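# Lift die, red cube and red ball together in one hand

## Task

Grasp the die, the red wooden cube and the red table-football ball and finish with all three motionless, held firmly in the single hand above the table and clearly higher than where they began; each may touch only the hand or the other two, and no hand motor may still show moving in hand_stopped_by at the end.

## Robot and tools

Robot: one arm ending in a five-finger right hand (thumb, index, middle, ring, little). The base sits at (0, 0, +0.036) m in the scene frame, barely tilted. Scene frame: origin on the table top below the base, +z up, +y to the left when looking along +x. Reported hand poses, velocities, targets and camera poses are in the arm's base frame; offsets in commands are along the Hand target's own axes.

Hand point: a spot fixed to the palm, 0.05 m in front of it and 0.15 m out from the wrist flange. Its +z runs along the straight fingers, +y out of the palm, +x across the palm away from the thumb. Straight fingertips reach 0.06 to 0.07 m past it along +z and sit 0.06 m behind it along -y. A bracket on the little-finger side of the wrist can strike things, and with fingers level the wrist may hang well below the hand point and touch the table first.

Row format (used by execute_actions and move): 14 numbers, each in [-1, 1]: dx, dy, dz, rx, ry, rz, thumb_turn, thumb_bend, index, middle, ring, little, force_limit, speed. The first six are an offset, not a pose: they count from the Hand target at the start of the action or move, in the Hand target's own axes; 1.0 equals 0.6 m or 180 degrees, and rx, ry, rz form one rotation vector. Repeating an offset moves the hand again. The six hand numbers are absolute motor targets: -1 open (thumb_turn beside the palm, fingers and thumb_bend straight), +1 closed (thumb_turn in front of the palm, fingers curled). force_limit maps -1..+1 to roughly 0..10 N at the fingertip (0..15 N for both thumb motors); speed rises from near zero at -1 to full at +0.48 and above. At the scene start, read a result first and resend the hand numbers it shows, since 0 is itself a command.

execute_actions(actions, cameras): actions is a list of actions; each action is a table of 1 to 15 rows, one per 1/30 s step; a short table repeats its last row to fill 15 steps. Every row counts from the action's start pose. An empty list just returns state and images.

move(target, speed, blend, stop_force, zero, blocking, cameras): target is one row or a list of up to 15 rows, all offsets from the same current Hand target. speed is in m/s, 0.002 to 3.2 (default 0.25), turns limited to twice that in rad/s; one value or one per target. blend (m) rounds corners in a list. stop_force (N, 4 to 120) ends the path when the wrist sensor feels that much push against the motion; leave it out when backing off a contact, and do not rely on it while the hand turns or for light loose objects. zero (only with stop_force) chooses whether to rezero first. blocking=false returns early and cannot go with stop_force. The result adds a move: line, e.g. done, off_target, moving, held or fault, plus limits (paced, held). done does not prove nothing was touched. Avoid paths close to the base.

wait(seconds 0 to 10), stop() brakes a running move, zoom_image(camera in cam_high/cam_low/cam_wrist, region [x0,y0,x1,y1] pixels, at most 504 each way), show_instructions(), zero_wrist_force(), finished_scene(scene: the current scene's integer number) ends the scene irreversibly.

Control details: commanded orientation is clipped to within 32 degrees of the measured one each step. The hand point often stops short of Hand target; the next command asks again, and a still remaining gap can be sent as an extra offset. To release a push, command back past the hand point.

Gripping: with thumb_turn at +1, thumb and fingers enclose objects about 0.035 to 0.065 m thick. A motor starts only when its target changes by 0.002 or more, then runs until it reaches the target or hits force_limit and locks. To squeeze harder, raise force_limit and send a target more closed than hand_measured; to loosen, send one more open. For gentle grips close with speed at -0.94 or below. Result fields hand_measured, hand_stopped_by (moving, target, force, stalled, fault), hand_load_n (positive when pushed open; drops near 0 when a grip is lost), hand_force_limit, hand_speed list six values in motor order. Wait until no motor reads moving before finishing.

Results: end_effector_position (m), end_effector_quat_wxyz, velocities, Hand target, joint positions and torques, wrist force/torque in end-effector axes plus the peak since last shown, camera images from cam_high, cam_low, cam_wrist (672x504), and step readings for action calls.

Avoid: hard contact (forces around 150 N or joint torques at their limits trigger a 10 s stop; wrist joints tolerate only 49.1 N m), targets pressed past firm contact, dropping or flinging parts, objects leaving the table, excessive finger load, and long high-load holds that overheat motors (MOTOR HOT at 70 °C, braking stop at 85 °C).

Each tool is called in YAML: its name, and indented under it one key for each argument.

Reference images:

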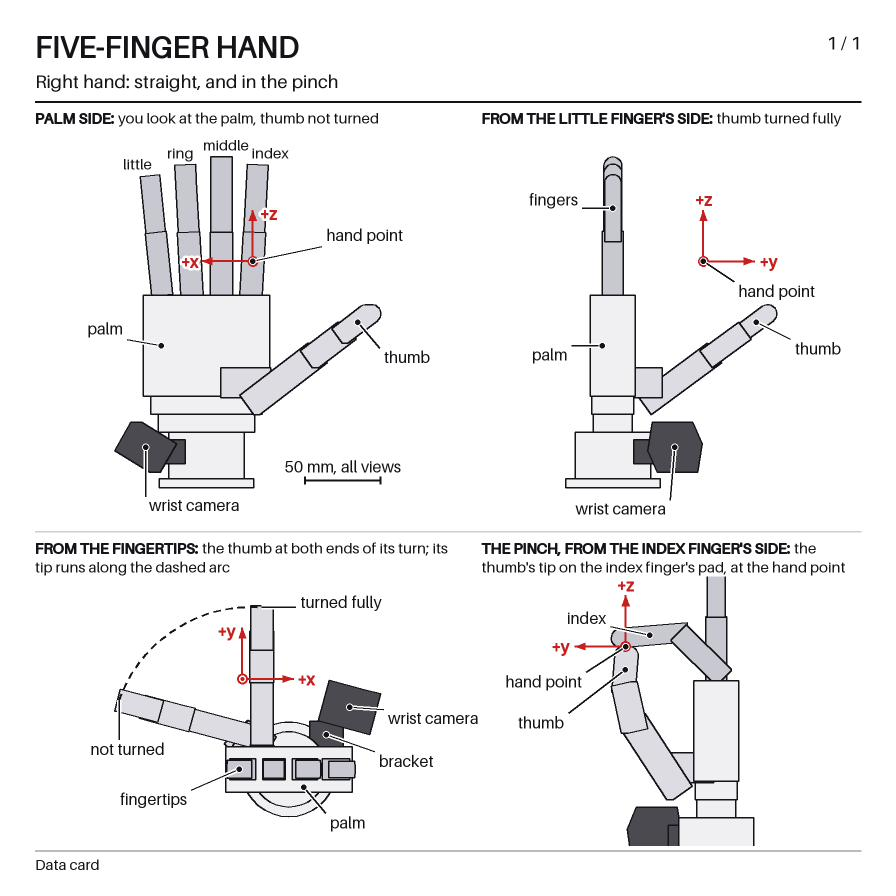

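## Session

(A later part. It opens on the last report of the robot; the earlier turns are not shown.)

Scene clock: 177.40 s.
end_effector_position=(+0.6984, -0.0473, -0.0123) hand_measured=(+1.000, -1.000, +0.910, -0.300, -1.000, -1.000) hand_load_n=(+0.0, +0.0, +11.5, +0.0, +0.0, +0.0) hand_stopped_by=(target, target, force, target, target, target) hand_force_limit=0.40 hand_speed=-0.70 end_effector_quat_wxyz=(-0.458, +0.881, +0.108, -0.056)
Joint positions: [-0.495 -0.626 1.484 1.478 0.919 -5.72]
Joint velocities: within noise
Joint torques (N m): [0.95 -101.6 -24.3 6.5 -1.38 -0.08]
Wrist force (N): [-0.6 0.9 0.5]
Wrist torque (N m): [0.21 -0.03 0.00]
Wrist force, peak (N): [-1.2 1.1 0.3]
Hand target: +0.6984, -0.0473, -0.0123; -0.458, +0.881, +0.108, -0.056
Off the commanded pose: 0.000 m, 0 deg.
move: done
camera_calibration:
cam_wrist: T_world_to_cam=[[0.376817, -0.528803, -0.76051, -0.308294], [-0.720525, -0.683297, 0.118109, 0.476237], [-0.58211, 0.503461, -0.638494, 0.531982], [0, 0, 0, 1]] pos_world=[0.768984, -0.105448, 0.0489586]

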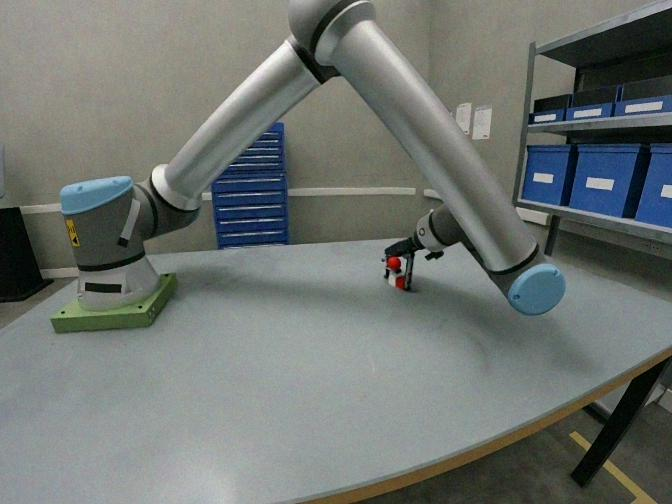

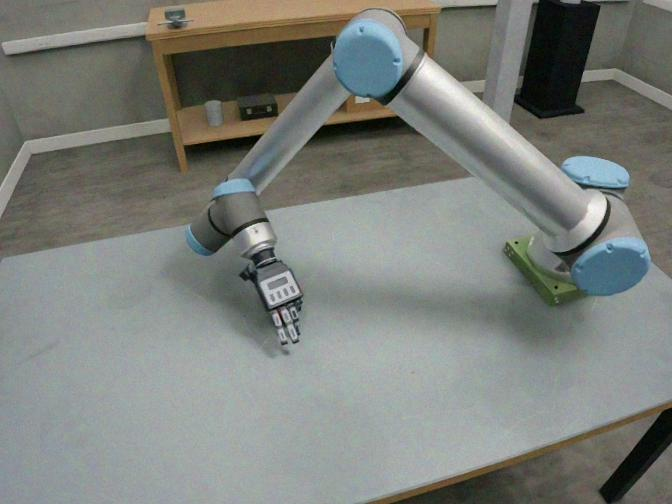

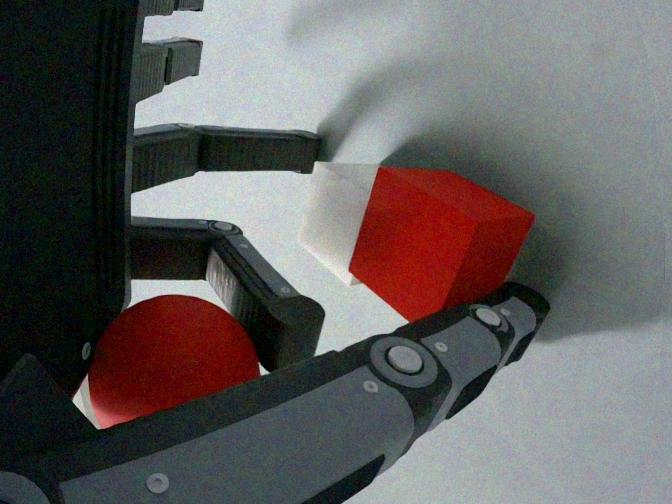

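move:
  target: [0,0,0,0,0,0,1,-1,0.98,0.6,-1,-1,0.1,-0.8]

zoom_image:
  camera: "cam_wrist"
  region: [280, 100, 672, 400]

zoom_image:
  camera: "cam_high"
  region: [360, 220, 440, 300]

Scene clock: 180.67 s.
end_effector_position=(+0.6984, -0.0473, -0.0123) hand_measured=(+1.000, -1.000, +0.910, +0.066, -1.000, -1.000) hand_load_n=(+1.5, +1.0, +11.5, +6.0, +0.0, +0.0) hand_stopped_by=(target, target, force, force, target, target) hand_force_limit=0.10 hand_speed=-0.80 end_effector_quat_wxyz=(-0.458, +0.880, +0.108, -0.056)
Joint positions: [-0.495 -0.626 1.484 1.478 0.919 -5.72]
Joint velocities: within noise
Joint torques (N m): [-4.37 -103.56 -13.53 5.97 -0.19 -0.88]
Wrist force (N): [-0.4 0.8 0.1]
Wrist torque (N m): [0.19 -0.06 0.02]
Wrist force, peak (N): [-0.9 1.0 0.7]
Hand target: +0.6984, -0.0473, -0.0123; -0.458, +0.881, +0.108, -0.056
Off the commanded pose: 0.000 m, 0 deg.
move: done
camera_calibration:
cam_wrist: T_world_to_cam=[[0.376817, -0.528803, -0.76051, -0.308294], [-0.720525, -0.683297, 0.118109, 0.476237], [-0.58211, 0.503461, -0.638494, 0.531982], [0, 0, 0, 1]] pos_world=[0.768984, -0.105448, 0.0489586]

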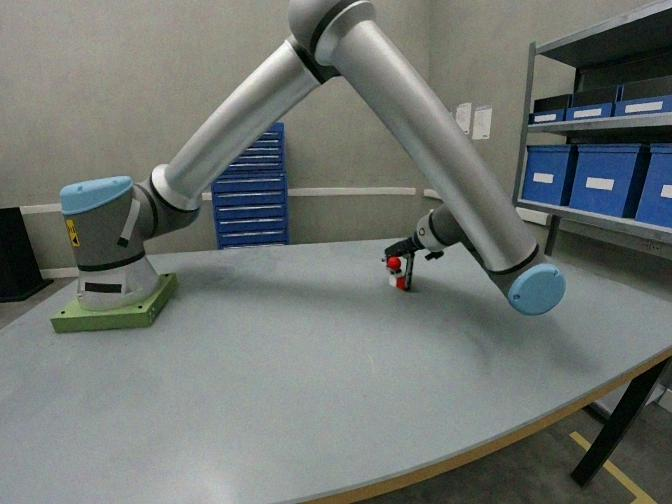

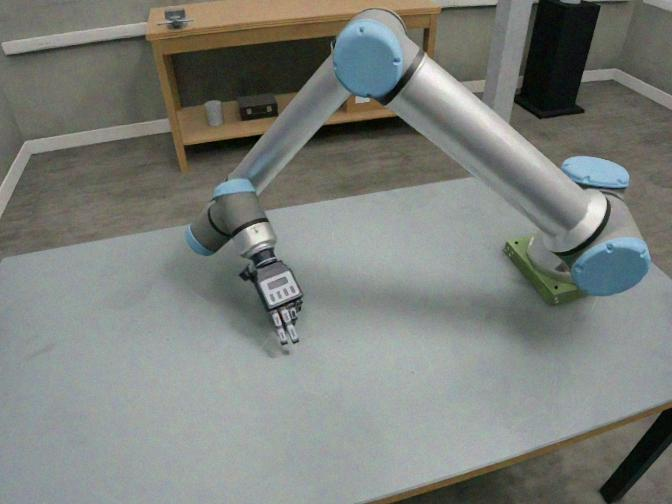

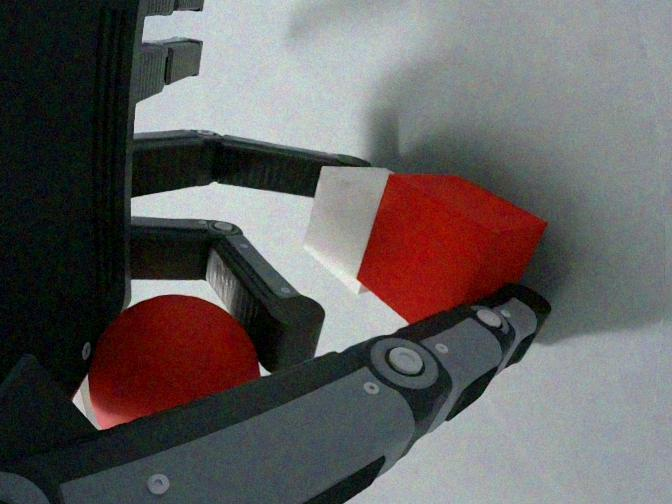

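Scaled by 1.286 from the camera's 672x504 image, which has a finer 960x720 frame.

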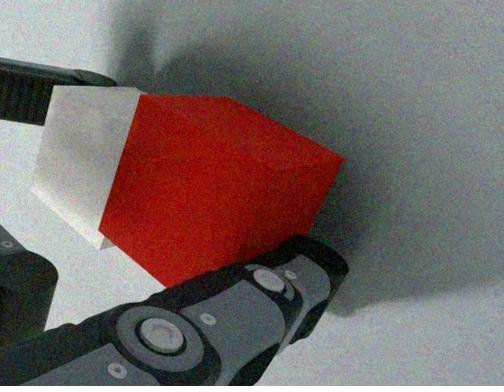

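Scaled by 6.300 from the camera's 672x504 image, which has a finer 960x720 frame.

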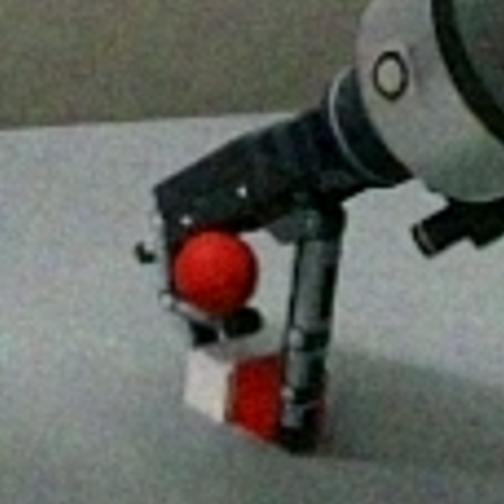

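move:
  target: [0,0,0,0,0,0,1,-1,0.98,0.65,-1,-1,0.45,-0.8]
  cameras: ["cam_wrist"]

move:
  target: [0,-0.041,-0.0287,0,0,0,1,-1,0.98,0.65,-1,-1,0.45,-0.8]
  speed: 0.03

zoom_image:
  camera: "cam_wrist"
  region: [280, 100, 672, 400]

zoom_image:
  camera: "cam_high"
  region: [360, 210, 440, 290]

Scene clock: 186.20 s.
end_effector_position=(+0.6984, -0.0473, -0.0123) hand_measured=(+1.000, -1.000, +0.910, +0.078, -1.000, -1.000) hand_load_n=(+2.5, +2.0, +12.0, +11.5, +0.0, +0.0) hand_stopped_by=(target, target, force, force, target, target) hand_force_limit=0.45 hand_speed=-0.80 end_effector_quat_wxyz=(-0.458, +0.880, +0.108, -0.056)
Joint positions: [-0.495 -0.626 1.484 1.478 0.919 -5.72]
Joint velocities: within noise
Joint torques (N m): [-5.18 -104.48 -15.82 4.82 0.09 -1.09]
Wrist force (N): [-0.7 0.6 -0.2]
Wrist torque (N m): [0.17 0.00 -0.02]
Wrist force, peak (N): [-0.9 1.2 0.3]
Hand target: +0.6984, -0.0473, -0.0123; -0.458, +0.881, +0.108, -0.056
Off the commanded pose: 0.000 m, 0 deg.
move: done
camera_calibration:
cam_wrist: T_world_to_cam=[[0.376817, -0.528803, -0.76051, -0.308294], [-0.720525, -0.683297, 0.118109, 0.476237], [-0.58211, 0.503461, -0.638494, 0.531982], [0, 0, 0, 1]] pos_world=[0.768984, -0.105448, 0.0489586]
Images, in order (width x height): cam_wrist 672x504.

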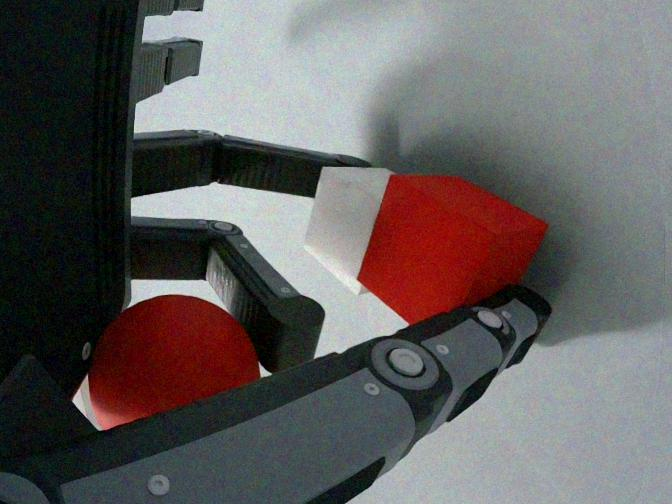

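Scene clock: 187.47 s.
end_effector_position=(+0.6983, -0.0473, +0.0179) hand_measured=(+1.000, -1.000, +0.910, +0.078, -1.000, -1.000) hand_load_n=(+2.5, +2.0, +11.5, +11.5, +0.0, +0.0) hand_stopped_by=(target, target, force, force, target, target) hand_force_limit=0.45 hand_speed=-0.80 end_effector_quat_wxyz=(-0.458, +0.880, +0.108, -0.056)
Joint positions: [-0.495 -0.663 1.489 1.51 0.919 -5.72]
Joint velocities: within noise
Joint torques (N m): [-4.72 -73.28 -14.38 1.63 -0.11 -0.34]
Wrist force (N): [-1.1 1.2 0.6]
Wrist torque (N m): [0.21 0.06 -0.02]
Wrist force, peak (N): [-1.1 1.4 0.6]
Hand target: +0.6984, -0.0473, +0.0178; -0.458, +0.881, +0.108, -0.056
Off the commanded pose: 0.000 m, 0 deg.
move: done
camera_calibration:
cam_wrist: T_world_to_cam=[[0.376773, -0.528765, -0.760559, -0.285284], [-0.720518, -0.683302, 0.118117, 0.472664], [-0.582148, 0.503494, -0.638434, 0.551292], [0, 0, 0, 1]] pos_world=[0.768983, -0.105448, 0.0791588]

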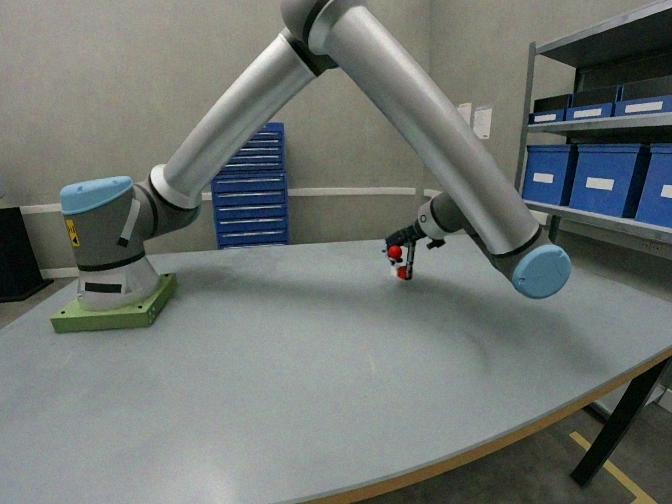

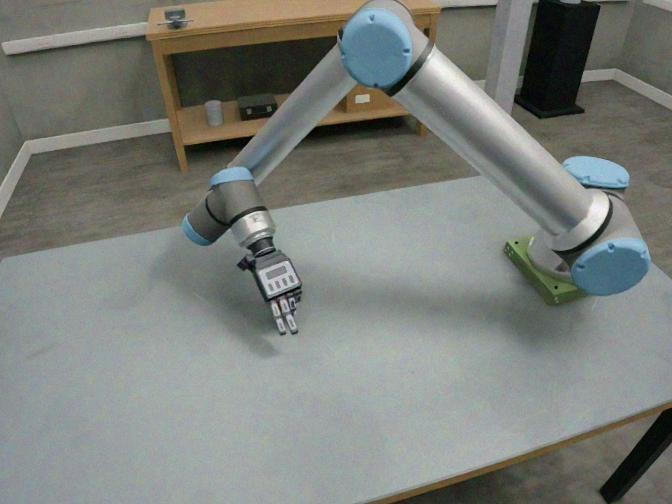

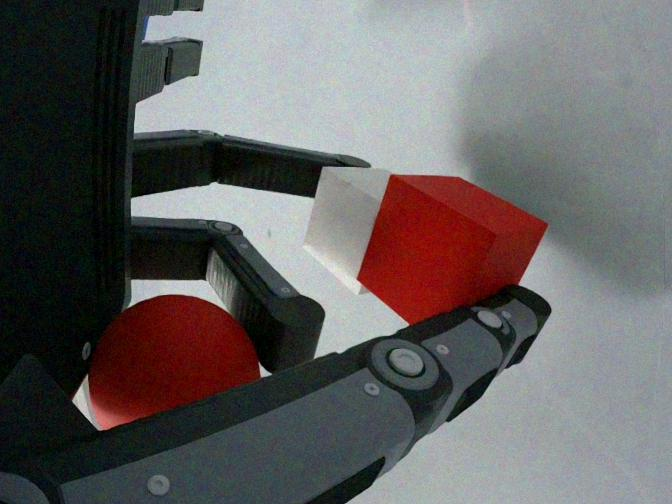

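Scaled by 1.286 from the camera's 672x504 image, which has a finer 960x720 frame.

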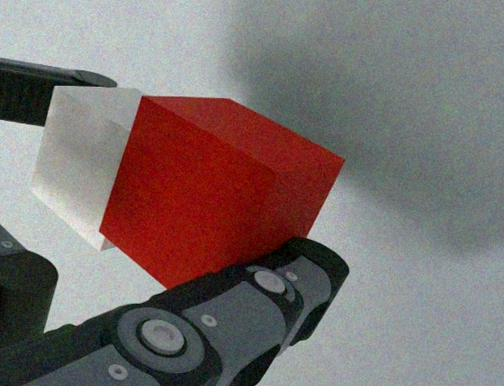

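Scaled by 6.300 from the camera's 672x504 image, which has a finer 960x720 frame.

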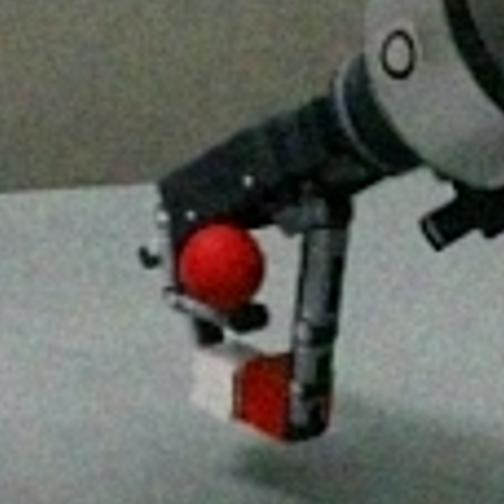

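Held. Raise and finish.

move:
  target: [0,-0.198,-0.139,0,0,0,1,-1,0.98,0.65,-1,-1,0.45,-0.8]
  speed: 0.08

wait:
  seconds: 0.5

Scene clock: 191.33 s.
end_effector_position=(+0.6984, -0.0475, +0.1631) hand_measured=(+1.000, -1.000, +0.910, +0.078, -1.000, -1.000) hand_load_n=(+2.5, +2.0, +11.5, +11.5, +0.0, +0.0) hand_stopped_by=(target, target, force, force, target, target) hand_force_limit=0.45 hand_speed=-0.80 end_effector_quat_wxyz=(-0.458, +0.881, +0.108, -0.056) end_effector_velocity=(+0.001, +0.000, -0.004) end_effector_angular_velocity=(-0.001, -0.003, +0.001)
Joint positions: [-0.495 -0.823 1.477 1.682 0.92 -5.721]
Joint velocities: [0.001 0.004 0 -0.006 0 -0.001]
Joint torques (N m): [-6.36 -74.6 -20.73 1.06 1.76 -2.11]
Wrist force (N): [-0.8 0.6 0.7]
Wrist torque (N m): [0.13 0.00 -0.02]
Wrist force, peak (N): [-0.9 2.2 1.1]
Hand target: +0.6983, -0.0474, +0.1629; -0.458, +0.881, +0.108, -0.056
Off the commanded pose: 0.000 m, 0 deg.
move: done
camera_calibration:
cam_wrist: T_world_to_cam=[[0.376932, -0.52887, -0.760407, -0.175126], [-0.720525, -0.683302, 0.11808, 0.45539], [-0.582036, 0.503384, -0.638622, 0.644039], [0, 0, 0, 1]] pos_world=[0.768985, -0.105649, 0.224358]

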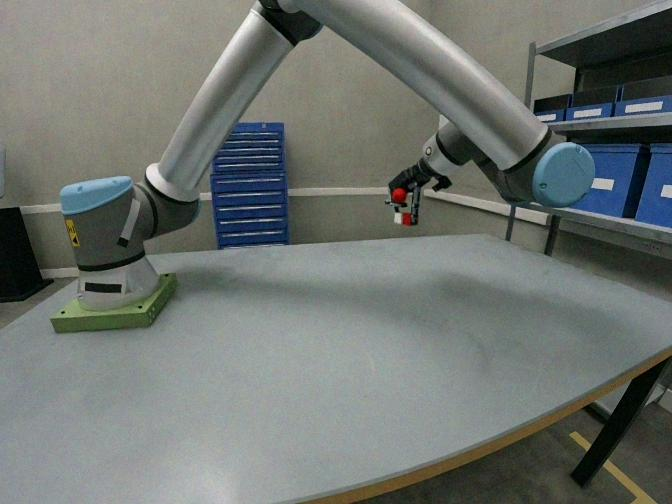

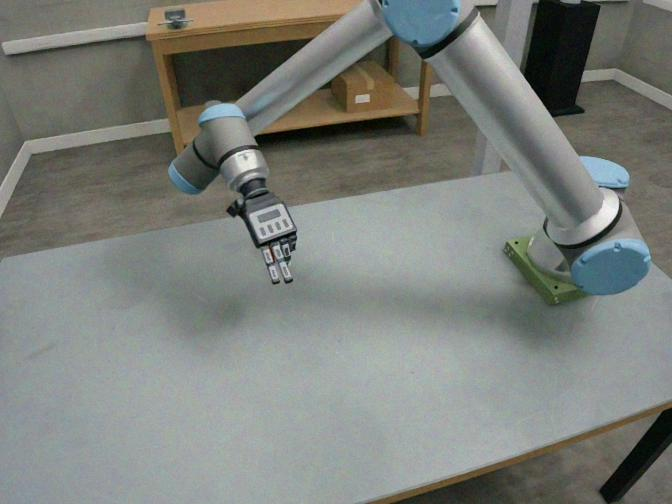

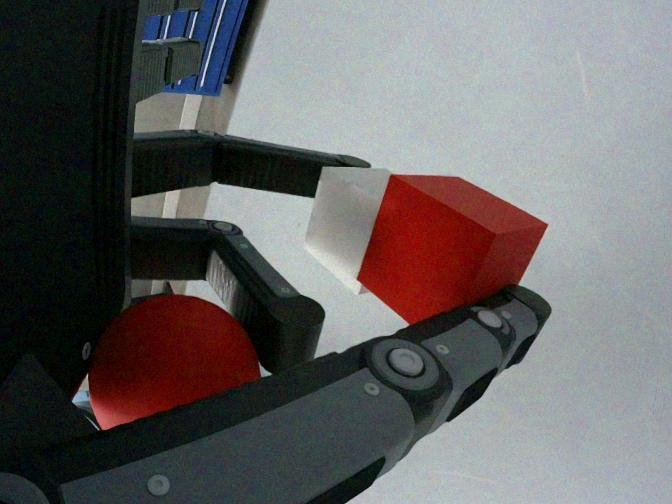

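Scene clock: 191.83 s.
end_effector_position=(+0.6983, -0.0474, +0.1629) hand_measured=(+1.000, -1.000, +0.910, +0.078, -1.000, -1.000) hand_load_n=(+2.5, +2.0, +11.5, +11.5, +0.0, +0.0) hand_stopped_by=(target, target, force, force, target, target) hand_force_limit=0.45 hand_speed=-0.80 end_effector_quat_wxyz=(-0.458, +0.881, +0.108, -0.056)
Joint positions: [-0.495 -0.823 1.477 1.682 0.92 -5.721]
Joint velocities: within noise
Joint torques (N m): [-8.51 -69.04 -17.9 1.46 1.08 -2.81]
Wrist force (N): [-0.6 1.3 0.6]
Wrist torque (N m): [0.24 -0.02 0.01]
Wrist force, peak (N): [-0.8 1.4 0.3]
Hand target: +0.6983, -0.0474, +0.1629; -0.458, +0.881, +0.108, -0.056
Off the commanded pose: 0.000 m, 0 deg.
wait: 0.50 s; at rest by 0.17 s
camera_calibration:
cam_wrist: T_world_to_cam=[[0.376817, -0.528803, -0.76051, -0.175068], [-0.720525, -0.683297, 0.118109, 0.455404], [-0.58211, 0.503461, -0.638494, 0.643838], [0, 0, 0, 1]] pos_world=[0.768884, -0.105548, 0.224159]

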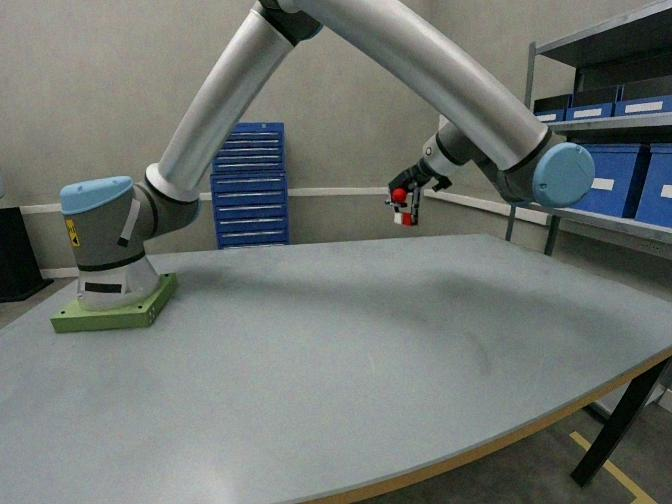

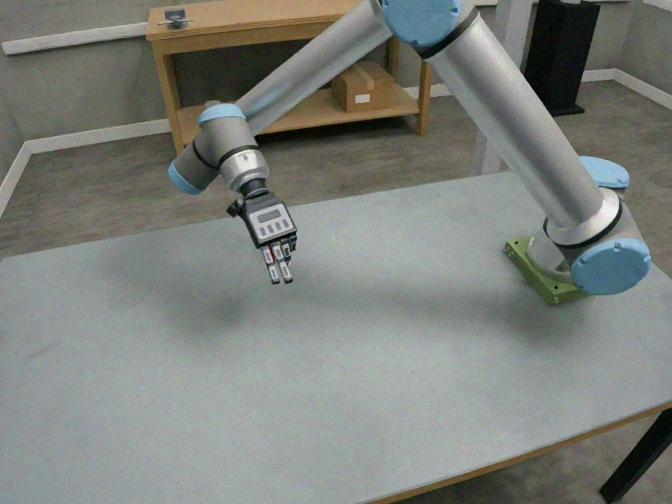

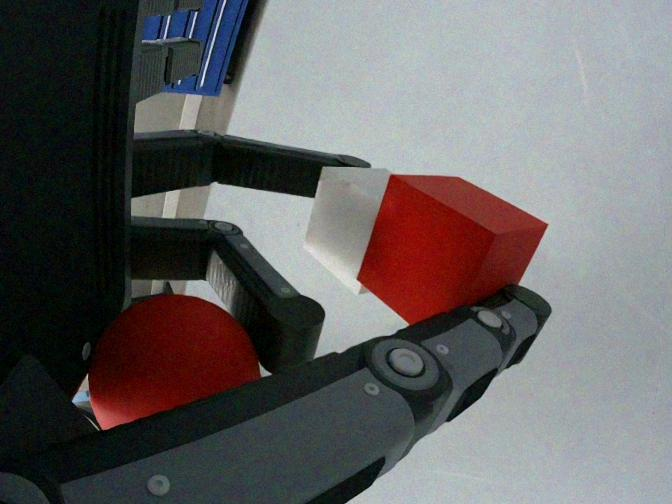

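finished_scene:
  scene: 2

The scene is finished: the task was done.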